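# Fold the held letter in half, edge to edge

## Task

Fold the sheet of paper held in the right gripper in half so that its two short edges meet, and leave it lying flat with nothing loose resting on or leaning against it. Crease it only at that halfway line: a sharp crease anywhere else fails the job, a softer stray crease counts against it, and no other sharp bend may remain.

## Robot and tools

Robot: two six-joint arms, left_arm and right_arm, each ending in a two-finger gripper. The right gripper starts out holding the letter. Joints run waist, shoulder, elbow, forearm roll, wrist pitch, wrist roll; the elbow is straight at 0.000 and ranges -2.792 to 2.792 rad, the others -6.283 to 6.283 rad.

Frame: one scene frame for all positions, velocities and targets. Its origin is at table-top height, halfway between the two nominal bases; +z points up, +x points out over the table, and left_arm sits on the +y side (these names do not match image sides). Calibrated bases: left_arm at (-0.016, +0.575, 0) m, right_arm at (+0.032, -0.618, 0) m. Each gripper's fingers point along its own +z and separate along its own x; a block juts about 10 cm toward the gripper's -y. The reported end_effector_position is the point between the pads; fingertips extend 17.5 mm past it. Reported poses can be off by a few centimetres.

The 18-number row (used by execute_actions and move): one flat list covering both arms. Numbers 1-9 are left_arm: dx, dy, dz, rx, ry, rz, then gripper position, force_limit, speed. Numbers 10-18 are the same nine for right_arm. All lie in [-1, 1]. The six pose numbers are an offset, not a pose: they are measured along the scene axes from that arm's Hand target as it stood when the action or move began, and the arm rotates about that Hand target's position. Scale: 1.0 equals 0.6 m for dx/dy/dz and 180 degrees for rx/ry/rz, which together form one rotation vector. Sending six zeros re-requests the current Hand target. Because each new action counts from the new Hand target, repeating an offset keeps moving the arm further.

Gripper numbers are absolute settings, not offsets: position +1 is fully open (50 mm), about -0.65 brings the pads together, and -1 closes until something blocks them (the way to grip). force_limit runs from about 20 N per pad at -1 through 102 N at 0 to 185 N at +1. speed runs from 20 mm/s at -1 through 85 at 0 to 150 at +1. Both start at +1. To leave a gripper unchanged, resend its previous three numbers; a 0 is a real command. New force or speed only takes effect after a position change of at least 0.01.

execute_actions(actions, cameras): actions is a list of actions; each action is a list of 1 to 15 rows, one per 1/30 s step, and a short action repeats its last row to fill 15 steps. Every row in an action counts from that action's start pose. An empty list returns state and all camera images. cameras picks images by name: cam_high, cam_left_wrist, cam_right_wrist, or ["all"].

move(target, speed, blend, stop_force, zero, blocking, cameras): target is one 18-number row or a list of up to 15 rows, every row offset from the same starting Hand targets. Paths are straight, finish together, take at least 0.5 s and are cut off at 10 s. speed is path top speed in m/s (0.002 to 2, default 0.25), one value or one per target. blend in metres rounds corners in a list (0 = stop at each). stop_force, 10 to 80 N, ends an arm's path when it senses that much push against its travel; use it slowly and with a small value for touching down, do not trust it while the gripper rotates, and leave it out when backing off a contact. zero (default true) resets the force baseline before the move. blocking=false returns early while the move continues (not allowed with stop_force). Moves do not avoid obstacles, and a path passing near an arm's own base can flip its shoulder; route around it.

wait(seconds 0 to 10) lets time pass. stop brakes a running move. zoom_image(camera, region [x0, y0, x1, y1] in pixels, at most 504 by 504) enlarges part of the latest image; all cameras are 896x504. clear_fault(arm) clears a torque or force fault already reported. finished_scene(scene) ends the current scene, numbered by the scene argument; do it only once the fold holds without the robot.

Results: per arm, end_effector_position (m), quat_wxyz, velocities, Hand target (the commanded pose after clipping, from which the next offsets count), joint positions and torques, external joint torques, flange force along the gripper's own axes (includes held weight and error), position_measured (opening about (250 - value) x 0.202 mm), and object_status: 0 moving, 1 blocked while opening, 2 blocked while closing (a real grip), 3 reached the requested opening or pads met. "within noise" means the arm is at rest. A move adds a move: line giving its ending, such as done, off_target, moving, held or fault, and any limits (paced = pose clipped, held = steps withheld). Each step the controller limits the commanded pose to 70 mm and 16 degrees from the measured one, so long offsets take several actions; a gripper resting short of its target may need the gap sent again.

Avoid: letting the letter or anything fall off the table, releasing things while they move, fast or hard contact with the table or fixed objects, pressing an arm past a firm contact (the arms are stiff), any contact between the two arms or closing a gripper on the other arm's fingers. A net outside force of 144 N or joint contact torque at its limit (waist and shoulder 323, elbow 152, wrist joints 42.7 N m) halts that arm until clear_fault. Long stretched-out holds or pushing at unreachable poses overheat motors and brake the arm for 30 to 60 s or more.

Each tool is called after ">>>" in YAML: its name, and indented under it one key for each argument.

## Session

>>> execute_actions:
  actions: []

Scene clock: 0.00 s.
left_arm: end_effector_position=(+0.6341, +0.5888, +0.3532) position_measured=3 object_status=3 end_effector_quat_wxyz=(+0.000, +0.700, +0.715, +0.000) | right_arm: end_effector_position=(+0.4354, -0.1832, +0.2579) position_measured=250 object_status=3 end_effector_quat_wxyz=(+0.268, -0.169, +0.891, +0.325)
Joint positions: left_arm=[-0.053 0.167 1.62 0 1.354 -0.053] | right_arm=[0.606 -0.124 2.309 1.201 0.386 -2.374]
Joint velocities: within noise
Joint torques (N m): no reading
External joint torques (N m): no reading
Flange force (N): no reading
Hand target: left_arm +0.6341, +0.5888, +0.3532; +0.000, +0.700, +0.715, +0.000 | right_arm +0.4354, -0.1832, +0.2579; +0.268, -0.169, +0.891, +0.325
Tool commands: left_gripper/position=+1.0 left_gripper/force_limit=+1.0 left_gripper/speed=+1.0 right_gripper/position=-0.654902 right_gripper/force_limit=+1.0 right_gripper/speed=+1.0

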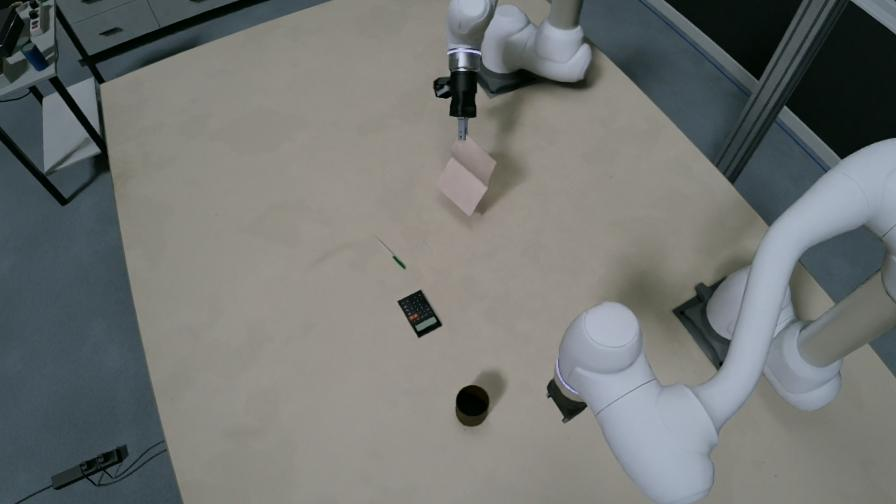

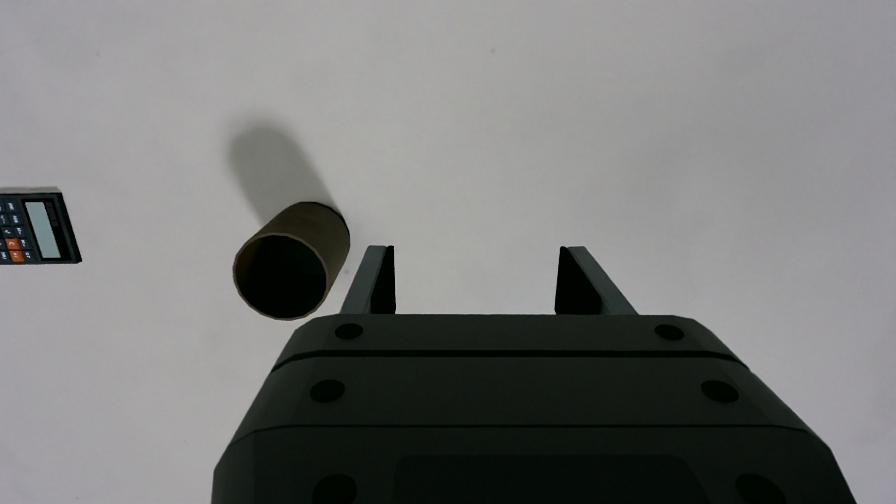

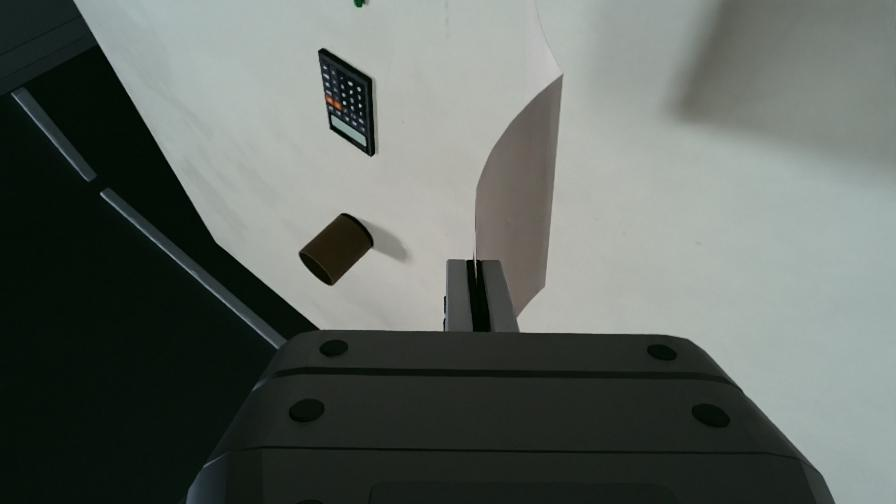

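>>> zoom_image:
  camera: "cam_high"
  region: [410, 100, 540, 230]

>>> zoom_image:
  camera: "cam_right_wrist"
  region: [400, 0, 700, 340]

Scaled by 3.877 from the camera's 896x504 image, which has a finer 1280x720 frame.

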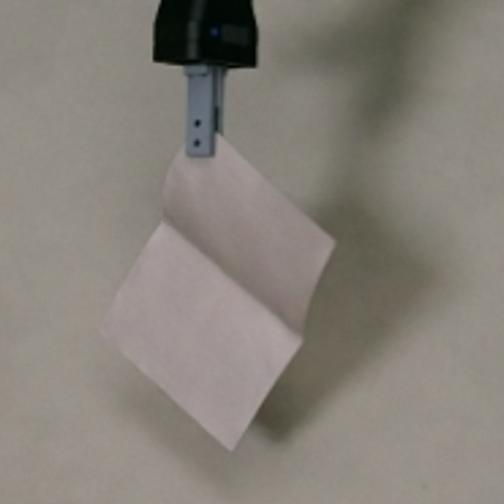

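Scaled by 1.482 from the camera's 896x504 image, which has a finer 1280x720 frame.

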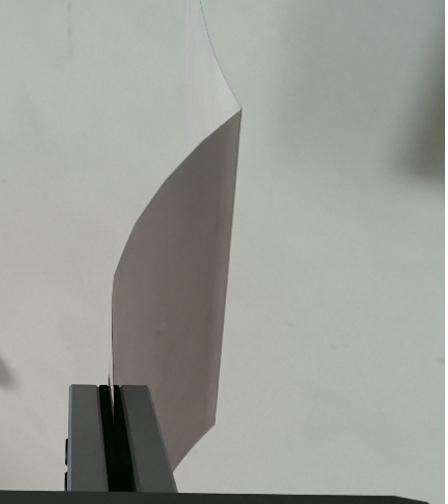

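>>> move:
  target:
    - [-0.1, -0.48, -0.06, -0.0922, 0.0382, -0.121, -0.7, -0.8, 0, 0, 0, -0.15, 0, 0, 0, -0.654902, 1, 1]
    - [-0.2067, -0.94, -0.2383, -0.1843, 0.0763, -0.2421, -0.7, -0.8, 0, -0.0493, -0.0078, -0.2948, 0, 0, 0, -0.654902, 1, 1]
  speed: 0.25
  blend: 0.02
  cameras: ["cam_high", "cam_right_wrist"]

Scene clock: 136.47 s.
left_arm: end_effector_position=(+0.5101, +0.0248, +0.2102) position_measured=251 object_status=3 end_effector_quat_wxyz=(+0.112, +0.877, +0.374, -0.279) | right_arm: end_effector_position=(+0.4059, -0.1878, +0.0810) position_measured=250 object_status=3 end_effector_quat_wxyz=(+0.268, -0.169, +0.891, +0.325)
Joint positions: left_arm=[-0.657 0.466 1.584 -0.638 1.263 0.381] | right_arm=[0.642 0.157 2.506 2.34 0.472 -3.572]
Joint torques (N m): left_arm=[-2.06 -83.45 -38.73 1.73 0.64 0.15] | right_arm=[1.48 -40.09 -26.22 -1.05 1.78 0.11]
External joint torques (N m): left_arm=[2.03 -1.64 1.4 -0.16 0.09 -0.2] | right_arm=[-1.38 -1.99 0.94 0.06 0.3 -0.15]
Flange force (N): left_arm=[1.1 -5.6 -1.0] | right_arm=[0.0 0.0 0.0]
Hand target: left_arm +0.5100, +0.0248, +0.2102; +0.112, +0.877, +0.374, -0.279 | right_arm +0.4058, -0.1878, +0.0810; +0.268, -0.169, +0.891, +0.325
Off the commanded pose: left_arm 0.000 m, 0 deg | right_arm 0.000 m, 0 deg.
move: done
Images, in order (width x height): cam_high 896x504, cam_right_wrist 896x504.

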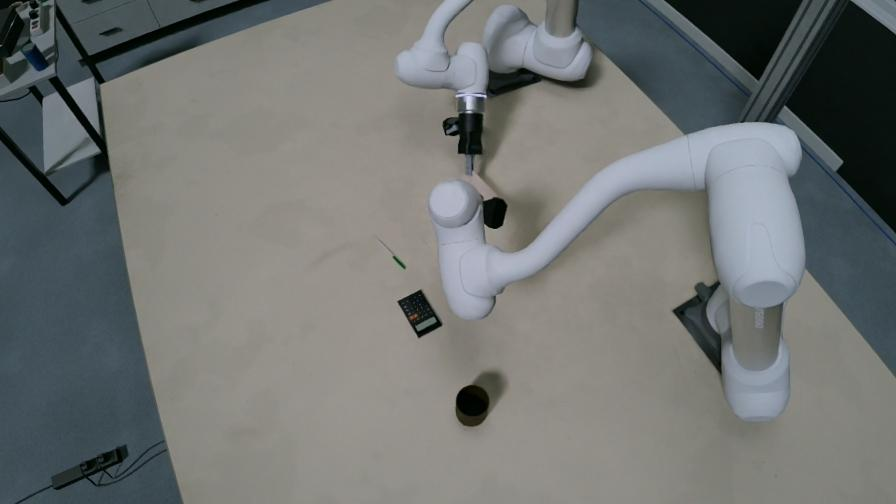

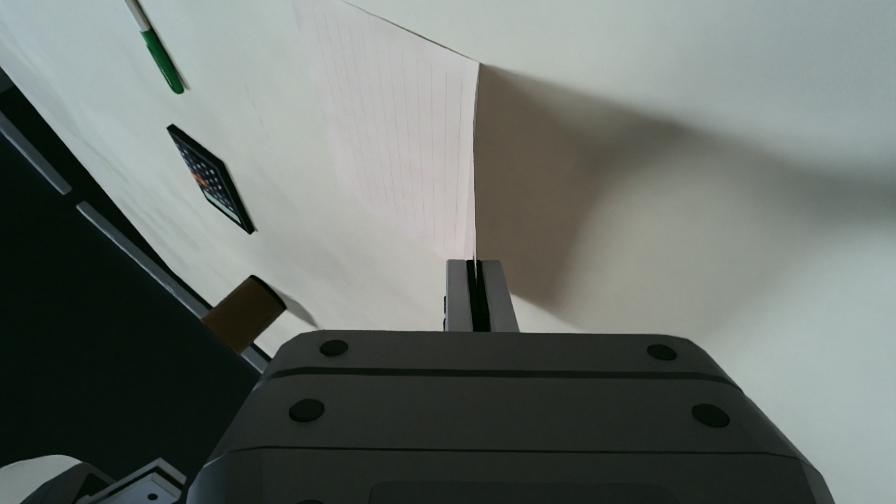

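>>> zoom_image:
  camera: "cam_right_wrist"
  region: [280, 0, 580, 280]

>>> zoom_image:
  camera: "cam_high"
  region: [400, 110, 540, 250]

Scaled by 1.680 from the camera's 896x504 image, which has a finer 1280x720 frame.

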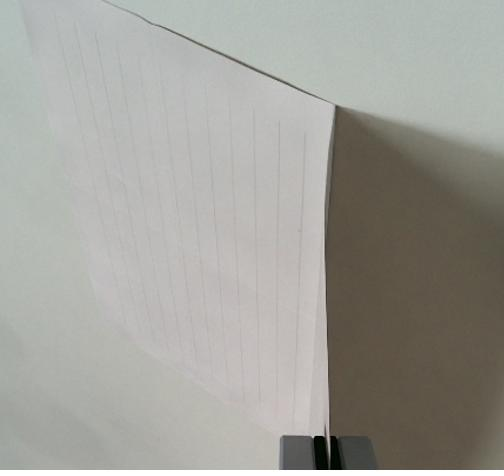

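Scaled by 3.600 from the camera's 896x504 image, which has a finer 1280x720 frame.

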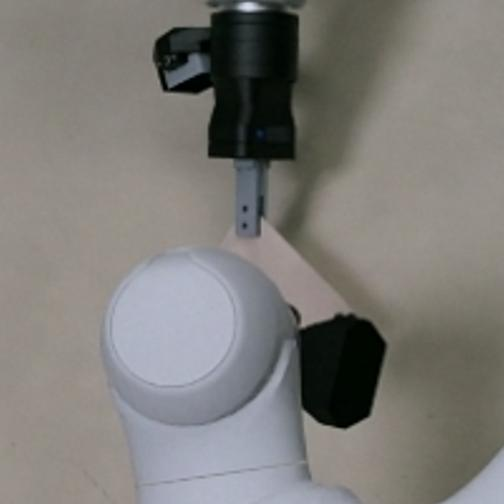

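>>> move:
  target:
    - [0.0033, -0.018, -0.029, 0, 0, 0, -0.7, -0.8, 0, 0.0405, 0.0065, 0.0218, -0.01395, 0.0878, 0, -0.654902, 1, 1]
    - [0.0067, -0.036, -0.058, 0, 0, 0, -0.7, -0.8, 0, 0.0825, 0.0132, 0.0312, -0.02704, 0.1701, 0, -0.654902, 1, 1]
    - [0.01, -0.054, -0.087, 0, 0, 0, -0.7, -0.8, 0, 0.1255, 0.02, 0.0293, -0.0401, 0.2524, 0, -0.654902, 1, 1]
    - [0.0133, -0.072, -0.116, 0, 0, 0, -0.7, -0.8, 0, 0.1663, 0.0265, 0.0162, -0.0532, 0.3347, 0, -0.654902, 1, 1]
    - [0.0167, -0.09, -0.145, 0, 0, 0, -0.7, -0.8, 0, 0.2027, 0.0322, -0.0072, -0.0663, 0.417, 0, -0.654902, 1, 1]
    - [0.02, -0.108, -0.174, 0, 0, 0, -0.7, -0.8, 0, 0.2317, 0.0368, -0.0392, -0.0794, 0.4993, 0, -0.654902, 1, 1]
    - [0.0233, -0.126, -0.203, 0, 0, 0, -0.7, -0.8, 0, 0.2467, 0.0392, -0.0672, -0.0855, 0.5377, 0, -0.654902, 1, 1]
    - [0.0267, -0.144, -0.23, 0, 0, 0, -0.7, -0.8, 0, 0.253, 0.0402, -0.0848, -0.0872, 0.5487, 0, -0.654902, 1, 1]
  speed: 0.17
  blend: 0.008
  cameras: ["all"]

Scene clock: 319.23 s.
left_arm: end_effector_position=(+0.5261, -0.0616, +0.0722) position_measured=251 object_status=3 end_effector_quat_wxyz=(+0.112, +0.877, +0.374, -0.279) | right_arm: end_effector_position=(+0.5577, -0.1637, +0.0302) position_measured=250 object_status=3 end_effector_quat_wxyz=(-0.522, +0.105, +0.815, +0.230)
Joint positions: left_arm=[-0.729 0.671 1.526 -0.692 1.111 0.427] | right_arm=[0.366 0.848 1.604 0.823 1.676 -1.336]
Joint torques (N m): left_arm=[-1.38 -98.47 -34.83 1.46 0.51 0.14] | right_arm=[1.32 -102.83 -29.76 3.44 2.25 0.25]
External joint torques (N m): left_arm=[1.14 -1.71 1.07 -0.16 0.31 -0.19] | right_arm=[-1.33 -6.47 0.98 -0.13 0.26 -0.18]
Flange force (N): left_arm=[-0.2 -4.5 -1.8] | right_arm=[11.0 -5.6 0.7]
Hand target: left_arm +0.5261, -0.0616, +0.0722; +0.112, +0.877, +0.374, -0.279 | right_arm +0.5576, -0.1637, +0.0301; -0.522, +0.105, +0.815, +0.229
Off the commanded pose: left_arm 0.000 m, 0 deg | right_arm 0.000 m, 0 deg.
move: done

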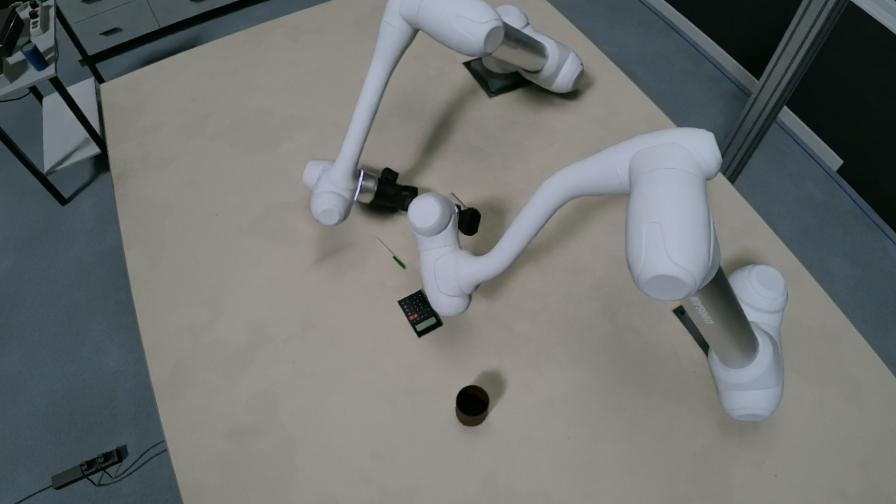

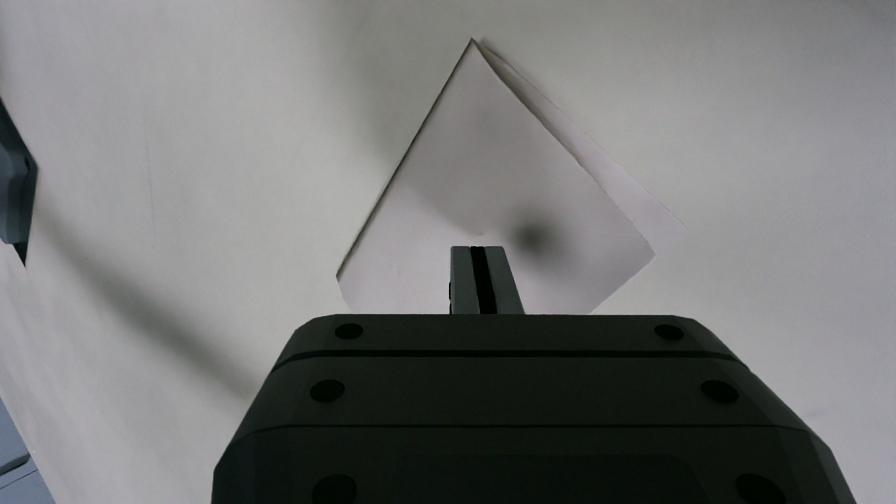

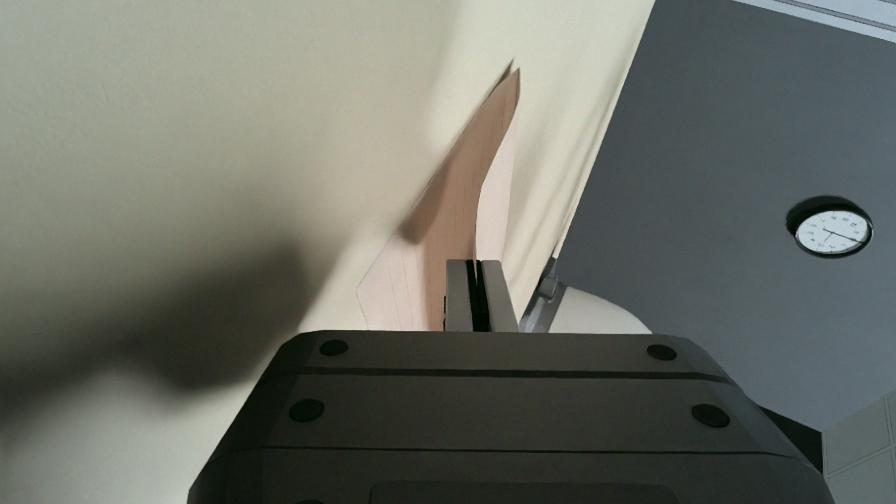

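>>> move:
  target:
    - [0, 0, -0.0503, 0, 0, 0, -0.7, -0.8, 0, 0, 0, 0, 0, 0, 0, -0.654902, 1, 1]
    - [0, 0, -0.0885, 0, 0, 0, -0.7, -0.8, 0, 0, 0, 0, 0, 0, 0, -0.654902, 1, 1]
  speed: [0.08, 0.02]
  stop_force: 12
  cameras: ["cam_right_wrist", "cam_left_wrist"]

Scene clock: 371.40 s.
left_arm: end_effector_position=(+0.5261, -0.0618, +0.0211) position_measured=251 object_status=3 end_effector_quat_wxyz=(+0.112, +0.877, +0.374, -0.279) | right_arm: end_effector_position=(+0.5576, -0.1637, +0.0301) position_measured=250 object_status=3 end_effector_quat_wxyz=(-0.522, +0.105, +0.815, +0.229)
Joint positions: left_arm=[-0.729 0.722 1.545 -0.717 1.057 0.479] | right_arm=[0.366 0.848 1.604 0.823 1.676 -1.336]
Joint torques (N m): left_arm=[-4 -74.34 -21.84 4.14 -2.52 0.08] | right_arm=[1.28 -102.77 -29.81 3.45 2.33 0.15]
External joint torques (N m): left_arm=[3.64 -27.19 -9.64 -2.98 3.41 -0.13] | right_arm=[-1.34 -6.56 1.01 -0.14 0.19 -0.08]
Flange force (N): left_arm=[-15.5 -9.1 -29.6] | right_arm=[11.2 -5.6 0.7]
Hand target: left_arm +0.5261, -0.0617, +0.0211; +0.112, +0.877, +0.374, -0.279 (not the last commanded pose) | right_arm +0.5576, -0.1637, +0.0301; -0.522, +0.105, +0.815, +0.229
Off the commanded pose: left_arm 0.002 m, 0 deg | right_arm 0.000 m, 0 deg.
move: contact (left_arm); path passed 1 of 2 targets
Images, in order (width x height): cam_left_wrist 896x504, cam_right_wrist 896x504.

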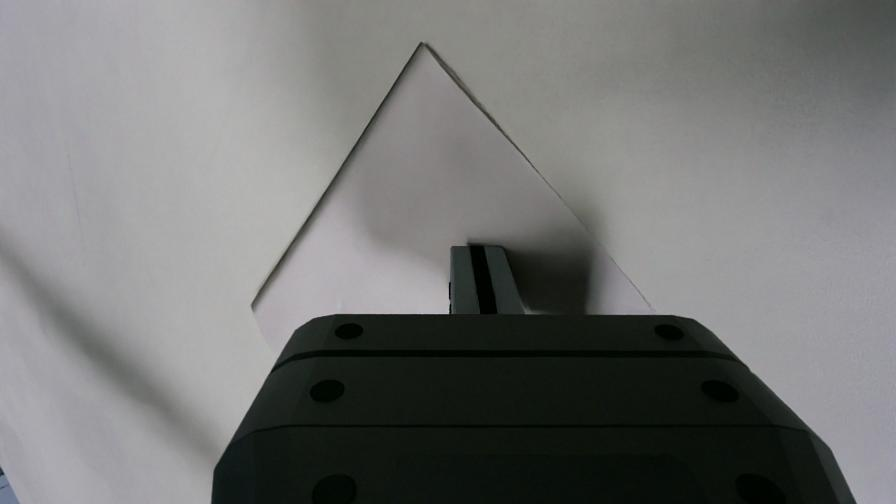

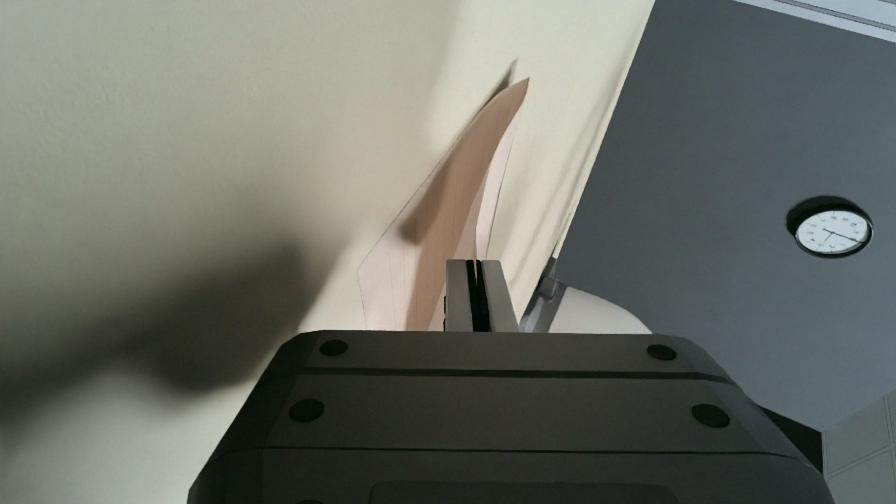

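>>> move:
  target:
    - [0, 0, 0, 0, 0, 0, -0.7, -0.8, 0, 0, 0, 0, 0, 0, 0, -0.39, -0.8, -1]
    - [0, 0, 0, 0, 0, 0, -0.7, -0.8, 0, 0.107, -0.0643, 0.0467, 0, 0, 0, -0.39, -0.8, -1]
    - [0, 0, 0, 0, 0, 0, -0.7, -0.8, 0, 0.0707, -0.0438, 0.2333, -0.0638, -0.1834, 0.0575, -0.39, -0.8, -1]
    - [0, 0, 0, 0, 0, 0, -0.7, -0.8, 0, -0.166, 0.0798, 0.1165, -0.1275, -0.3668, 0.115, -0.7, -0.8, 0]
  speed: [0.1, 0.08, 0.25, 0.25]
  blend: [0, 0.01, 0.03, 0]
  cameras: ["all"]

Scene clock: 478.13 s.
left_arm: end_effector_position=(+0.5261, -0.0617, +0.0211) position_measured=251 object_status=3 end_effector_quat_wxyz=(+0.112, +0.877, +0.374, -0.279) | right_arm: end_effector_position=(+0.4580, -0.1158, +0.1001) position_measured=251 object_status=3 end_effector_quat_wxyz=(-0.001, -0.079, +0.997, +0.000)
Joint positions: left_arm=[-0.729 0.722 1.545 -0.717 1.057 0.479] | right_arm=[0.83 0.356 1.875 0.002 0.911 -0.917]
Joint torques (N m): left_arm=[-3.11 -73.85 -21.3 4.46 -2.57 0.11] | right_arm=[1.76 -67.64 -36.06 3.56 -0.12 0.11]
External joint torques (N m): left_arm=[3.19 -27.83 -10.19 -3.28 3.47 -0.16] | right_arm=[-1.67 -4.69 1.19 -0.12 0.16 -0.11]
Flange force (N): left_arm=[-16.4 -8.6 -29.9] | right_arm=[4.8 -7.7 -4.3]
Hand target: left_arm +0.5261, -0.0617, +0.0211; +0.112, +0.877, +0.374, -0.279 | right_arm +0.4580, -0.1158, +0.1000; -0.001, -0.079, +0.997, +0.000
Off the commanded pose: left_arm 0.000 m, 0 deg | right_arm 0.000 m, 0 deg.
move: done

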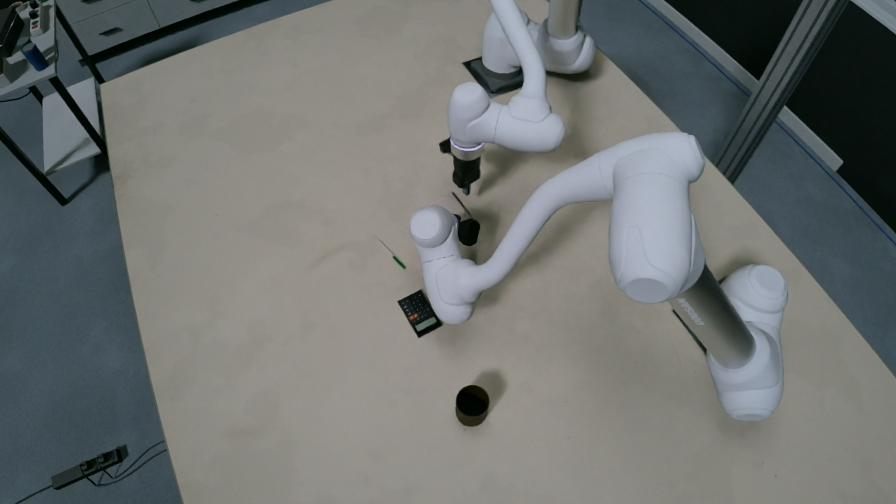

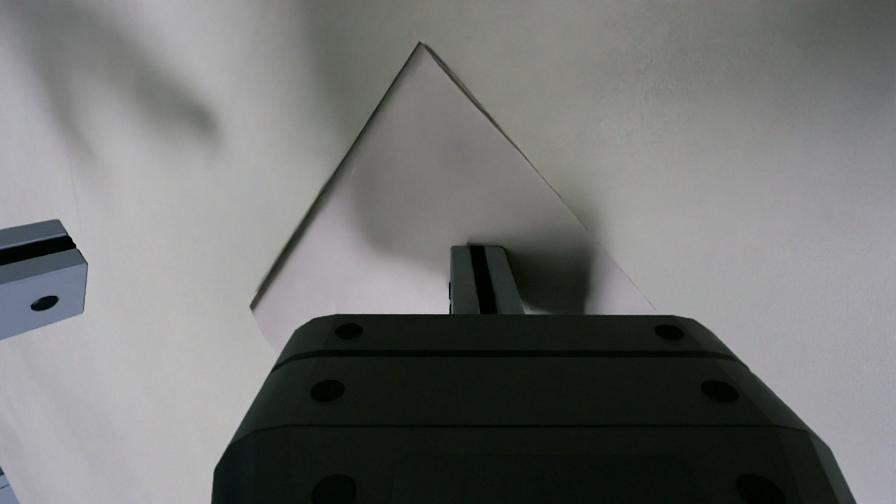

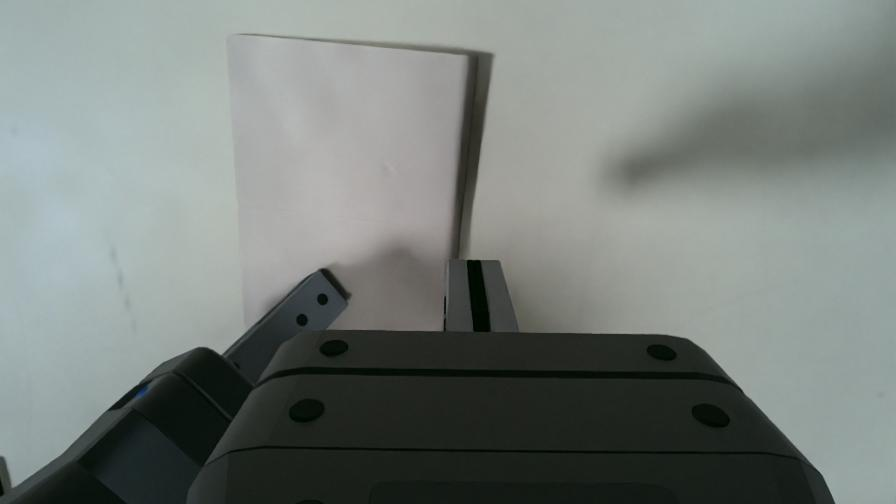

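>>> zoom_image:
  camera: "cam_right_wrist"
  region: [220, 20, 520, 280]

Scaled by 1.680 from the camera's 896x504 image, which has a finer 1280x720 frame.

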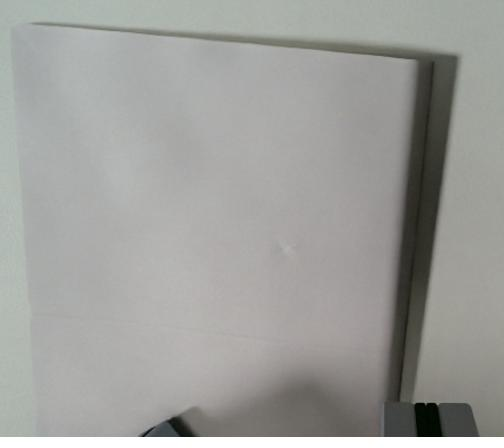

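>>> move:
  target:
    - [0, 0, 0, 0, 0, 0, -0.7, -0.8, 0, 0.0068, 0.0012, -0.1083, 0, 0, 0, -0.7, -0.8, 0]
    - [0, 0, 0, 0, 0, 0, -0.7, -0.8, 0, 0.0068, 0.0012, -0.1408, 0, 0, 0, -0.7, -0.8, 0]
  speed: [0.1, 0.02]
  stop_force: 15
  cameras: ["cam_right_wrist", "cam_left_wrist"]

Scene clock: 527.57 s.
left_arm: end_effector_position=(+0.5261, -0.0617, +0.0211) position_measured=251 object_status=3 end_effector_quat_wxyz=(+0.112, +0.877, +0.374, -0.279) | right_arm: end_effector_position=(+0.4622, -0.1150, +0.0169) position_measured=251 object_status=3 end_effector_quat_wxyz=(-0.001, -0.079, +0.997, +0.000)
Joint positions: left_arm=[-0.729 0.722 1.545 -0.717 1.057 0.479] | right_arm=[0.826 0.455 1.918 0.003 0.769 -0.921]
Joint torques (N m): left_arm=[-3.38 -73.93 -21.22 4.44 -2.55 0.08] | right_arm=[-0.32 -34.57 -17.3 2.85 -4.45 0.09]
External joint torques (N m): left_arm=[3.2 -28.16 -10.42 -3.27 3.45 -0.12] | right_arm=[0.58 -43.37 -13.38 0.18 4.49 -0.09]
Flange force (N): left_arm=[-16.6 -8.5 -30.2] | right_arm=[16.4 -12.8 -67.5]
Hand target: left_arm +0.5261, -0.0617, +0.0211; +0.112, +0.877, +0.374, -0.279 | right_arm +0.4622, -0.1150, +0.0169; -0.001, -0.079, +0.997, +0.000 (not the last commanded pose)
Off the commanded pose: left_arm 0.000 m, 0 deg | right_arm 0.001 m, 0 deg.
move: contact (right_arm); path passed 1 of 2 targets
Images, in order (width x height): cam_left_wrist 896x504, cam_right_wrist 896x504.

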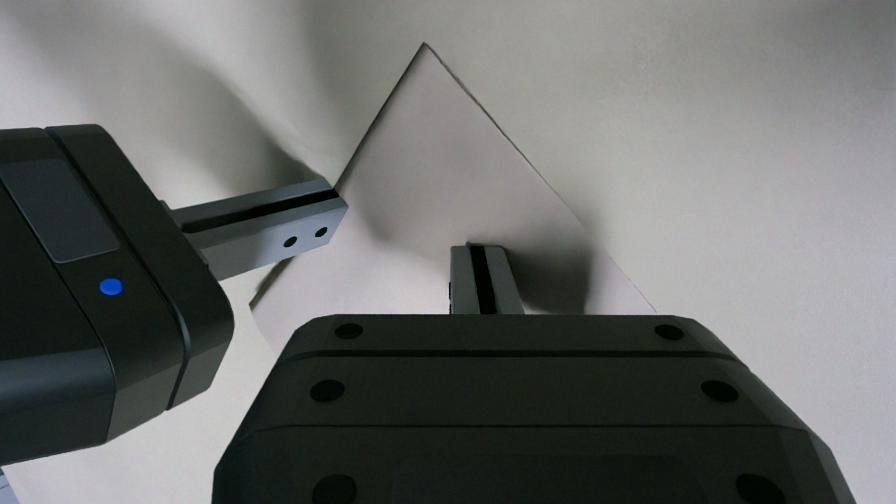

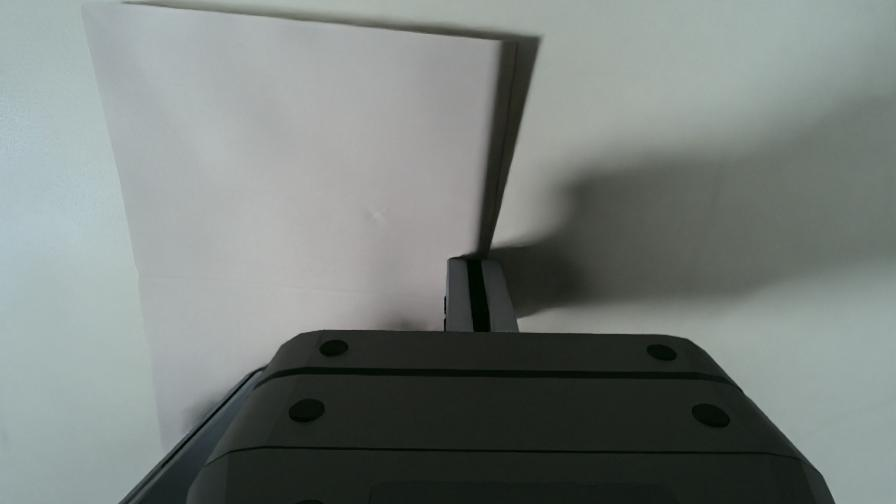

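>>> move:
  target:
    - [0,0,0,0,0,0,-0.7,-0.8,0, 0,0,0.0133,0,0,0,-0.7,-0.8,0]
    - [0,0,0,0,0,0,-0.7,-0.8,0, 0.0026,-0.0317,0.0133,0,0,0,-0.7,-0.8,0]
    - [0,0,0,0,0,0,-0.7,-0.8,0, 0.0026,-0.0317,0,0,0,0,-0.7,-0.8,0]
    - [0,0,0,0,0,0,-0.7,-0.8,0, 0.0026,-0.0317,0.0133,0,0,0,-0.7,-0.8,0]
    - [0,0,0,0,0,0,-0.7,-0.8,0, 0.0053,-0.0633,0.0133,0,0,0,-0.7,-0.8,0]
    - [0,0,0,0,0,0,-0.7,-0.8,0, 0.0053,-0.0633,0,0,0,0,-0.7,-0.8,0]
    - [0,0,0,0,0,0,-0.7,-0.8,0, 0.0053,-0.0633,0.0133,0,0,0,-0.7,-0.8,0]
    - [0,0,0,0,0,0,-0.7,-0.8,0, 0.0079,-0.095,0.0133,0,0,0,-0.7,-0.8,0]
    - [0,0,0,0,0,0,-0.7,-0.8,0, 0.0079,-0.095,0,0,0,0,-0.7,-0.8,0]
    - [0,0,0,0,0,0,-0.7,-0.8,0, 0.0079,-0.095,0.0133,0,0,0,-0.7,-0.8,0]
    - [0,0,0,0,0,0,-0.7,-0.8,0, 0.0101,-0.1216,0.0133,0,0,0,-0.7,-0.8,0]
    - [0,0,0,0,0,0,-0.7,-0.8,0, 0.0101,-0.1216,0,0,0,0,-0.7,-0.8,0]
    - [0,0,0,0,0,0,-0.7,-0.8,0, 0.0101,-0.1216,0.0133,0,0,0,-0.7,-0.8,0]
    - [0,0,0,0,0,0,-0.7,-0.8,0, -0.0026,0.0317,0.0133,0,0,0,-0.7,-0.8,0]
    - [0,0,0,0,0,0,-0.7,-0.8,0, -0.0026,0.0317,0,0,0,0,-0.7,-0.8,0]
  speed: [0.1,0.1,0.03,0.1,0.1,0.03,0.1,0.1,0.03,0.1,0.1,0.03,0.1,0.15,0.03]
  blend: [0.003,0.003,0,0.003,0.003,0,0.003,0.003,0,0.003,0.003,0,0.003,0.003,0]
  cameras: ["cam_right_wrist"]

Scene clock: 576.87 s.
left_arm: end_effector_position=(+0.5261, -0.0617, +0.0211) position_measured=251 object_status=3 end_effector_quat_wxyz=(+0.112, +0.877, +0.374, -0.279) | right_arm: end_effector_position=(+0.4607, -0.0959, +0.0170) position_measured=251 object_status=3 end_effector_quat_wxyz=(-0.001, -0.079, +0.997, +0.001)
Joint positions: left_arm=[-0.729 0.722 1.545 -0.717 1.057 0.479] | right_arm=[0.847 0.471 1.89 0.002 0.78 -0.9]
Joint torques (N m): left_arm=[-3 -74.09 -21.31 4.43 -2.56 0.09] | right_arm=[1.37 -51.44 -21.88 3.34 -2.25 0.14]
External joint torques (N m): left_arm=[2.97 -27.71 -10.23 -3.25 3.45 -0.14] | right_arm=[-1.65 -28.24 -9.18 -0.29 2.29 -0.14]
Flange force (N): left_arm=[-16.5 -8.4 -29.6] | right_arm=[8.1 -10.6 -42.3]
Hand target: left_arm +0.5261, -0.0617, +0.0211; +0.112, +0.877, +0.374, -0.279 | right_arm +0.4606, -0.0960, +0.0169; -0.001, -0.079, +0.997, +0.000
Off the commanded pose: left_arm 0.000 m, 0 deg | right_arm 0.000 m, 0 deg.
move: done
Images, in order (width x height): cam_right_wrist 896x504.

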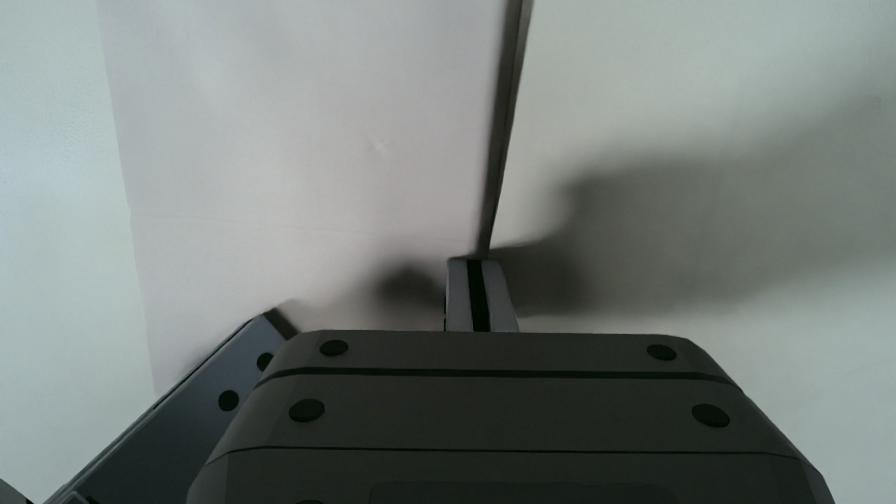

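>>> move:
  target:
    - [0,0,0,0,0,0,-0.7,-0.8,0, 0,0,0.0133,0,0,0,-0.7,-0.8,0]
    - [0,0,0,0,0,0,-0.7,-0.8,0, -0.0026,0.0317,0.0133,0,0,0,-0.7,-0.8,0]
    - [0,0,0,0,0,0,-0.7,-0.8,0, -0.0026,0.0317,0,0,0,0,-0.7,-0.8,0]
    - [0,0,0,0,0,0,-0.7,-0.8,0, -0.0026,0.0317,0.0133,0,0,0,-0.7,-0.8,0]
    - [0,0,0,0,0,0,-0.7,-0.8,0, -0.0053,0.0633,0.0133,0,0,0,-0.7,-0.8,0]
    - [0,0,0,0,0,0,-0.7,-0.8,0, -0.0053,0.0633,0,0,0,0,-0.7,-0.8,0]
    - [0,0,0,0,0,0,-0.7,-0.8,0, -0.0053,0.0633,0.0133,0,0,0,-0.7,-0.8,0]
    - [0,0,0,0,0,0,-0.7,-0.8,0, -0.0079,0.095,0.0133,0,0,0,-0.7,-0.8,0]
    - [0,0,0,0,0,0,-0.7,-0.8,0, -0.0079,0.095,0,0,0,0,-0.7,-0.8,0]
    - [0,0,0,0,0,0,-0.7,-0.8,0, -0.0079,0.095,0.02,0,0,0,-0.7,-0.8,0]
    - [0,0,0.08,0,0,0,-0.7,-0.8,0, -0.0079,0.05,0.12,0,0,0,-0.7,-0.8,0]
    - [0.06,0.12,0.2833,0,0,0,-0.7,-0.8,0, 0.02,-0.0667,0.2833,0,0,0,-0.7,-0.8,0]
  speed: [0.1,0.1,0.03,0.1,0.1,0.03,0.1,0.1,0.03,0.1,0.12,0.2]
  blend: [0.003,0.003,0,0.003,0.003,0,0.003,0.003,0,0.005,0.015,0]
  cameras: ["all"]

Scene clock: 609.57 s.
left_arm: end_effector_position=(+0.5620, +0.0102, +0.1911) position_measured=251 object_status=3 end_effector_quat_wxyz=(+0.112, +0.877, +0.374, -0.279) | right_arm: end_effector_position=(+0.4726, -0.1361, +0.1868) position_measured=251 object_status=3 end_effector_quat_wxyz=(-0.001, -0.079, +0.997, +0.000)
Joint positions: left_arm=[-0.634 0.555 1.481 -0.63 1.288 0.39] | right_arm=[0.792 0.268 1.813 0.002 1.061 -0.954]
Joint torques (N m): left_arm=[-2.18 -92.33 -38.91 1.75 0.68 0.14] | right_arm=[1.1 -62.62 -39.47 3.86 -0.15 0.13]
External joint torques (N m): left_arm=[1.95 -1.44 1.22 -0.15 0.08 -0.19] | right_arm=[-1.04 -4.4 0.88 -0.07 0.18 -0.13]
Flange force (N): left_arm=[0.9 -5.1 -0.9] | right_arm=[5.2 -6.4 -3.0]
Hand target: left_arm +0.5621, +0.0103, +0.1911; +0.112, +0.877, +0.374, -0.279 | right_arm +0.4726, -0.1360, +0.1868; -0.001, -0.079, +0.997, +0.000
Off the commanded pose: left_arm 0.000 m, 0 deg | right_arm 0.000 m, 0 deg.
move: done

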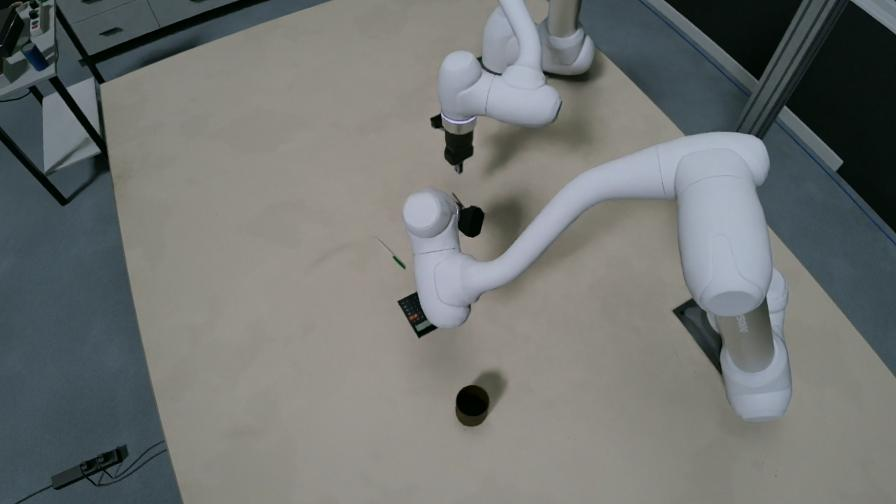

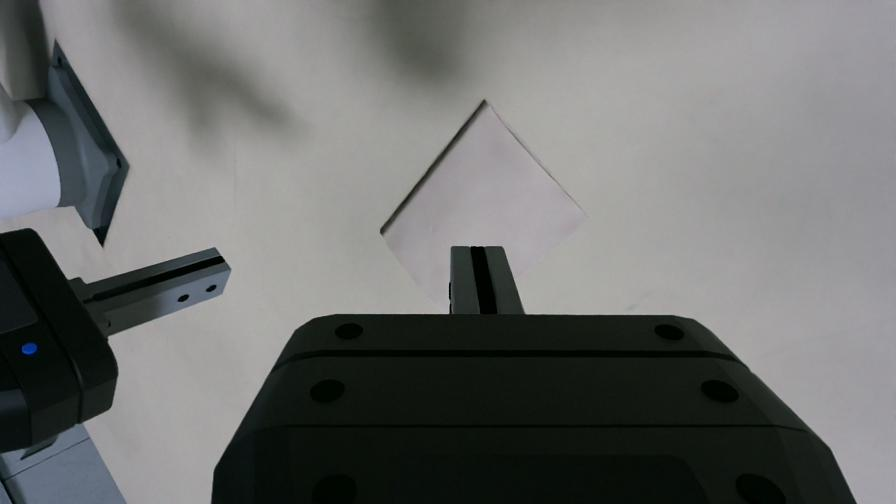

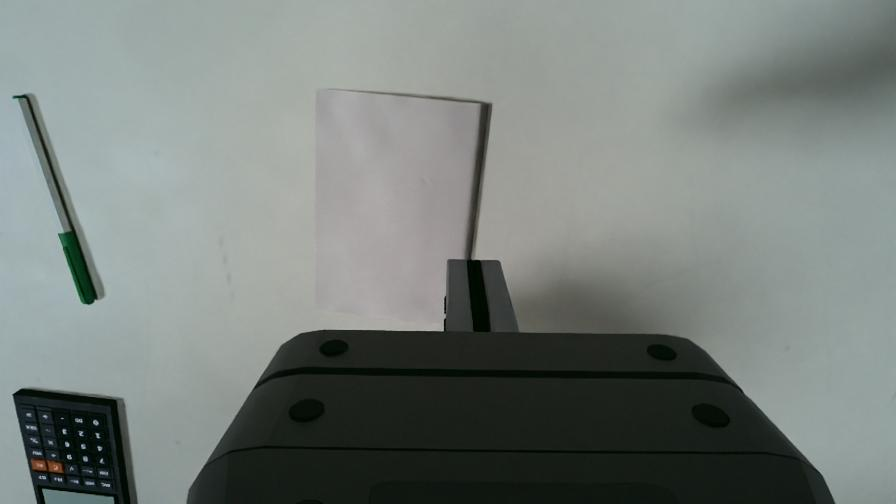

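>>> zoom_image:
  camera: "cam_right_wrist"
  region: [290, 70, 520, 280]

>>> zoom_image:
  camera: "cam_left_wrist"
  region: [360, 80, 610, 320]

Scaled by 2.191 from the camera's 896x504 image, which has a finer 1280x720 frame.

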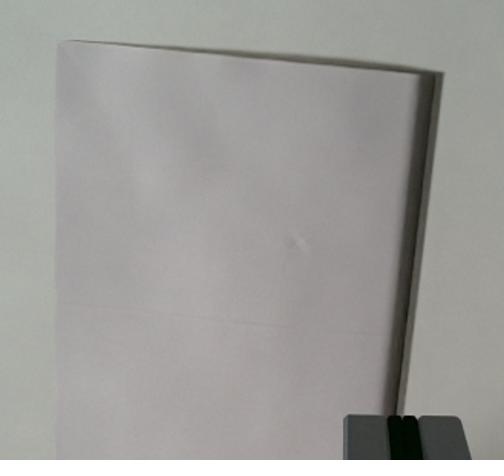

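Scaled by 2.016 from the camera's 896x504 image, which has a finer 1280x720 frame.

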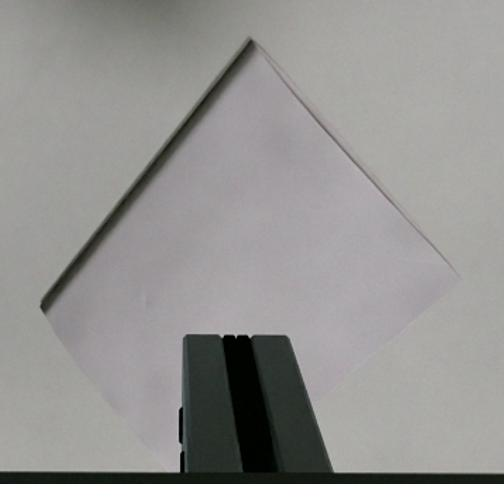

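>>> finished_scene:
  scene: 2

The scene is finished: the task was done.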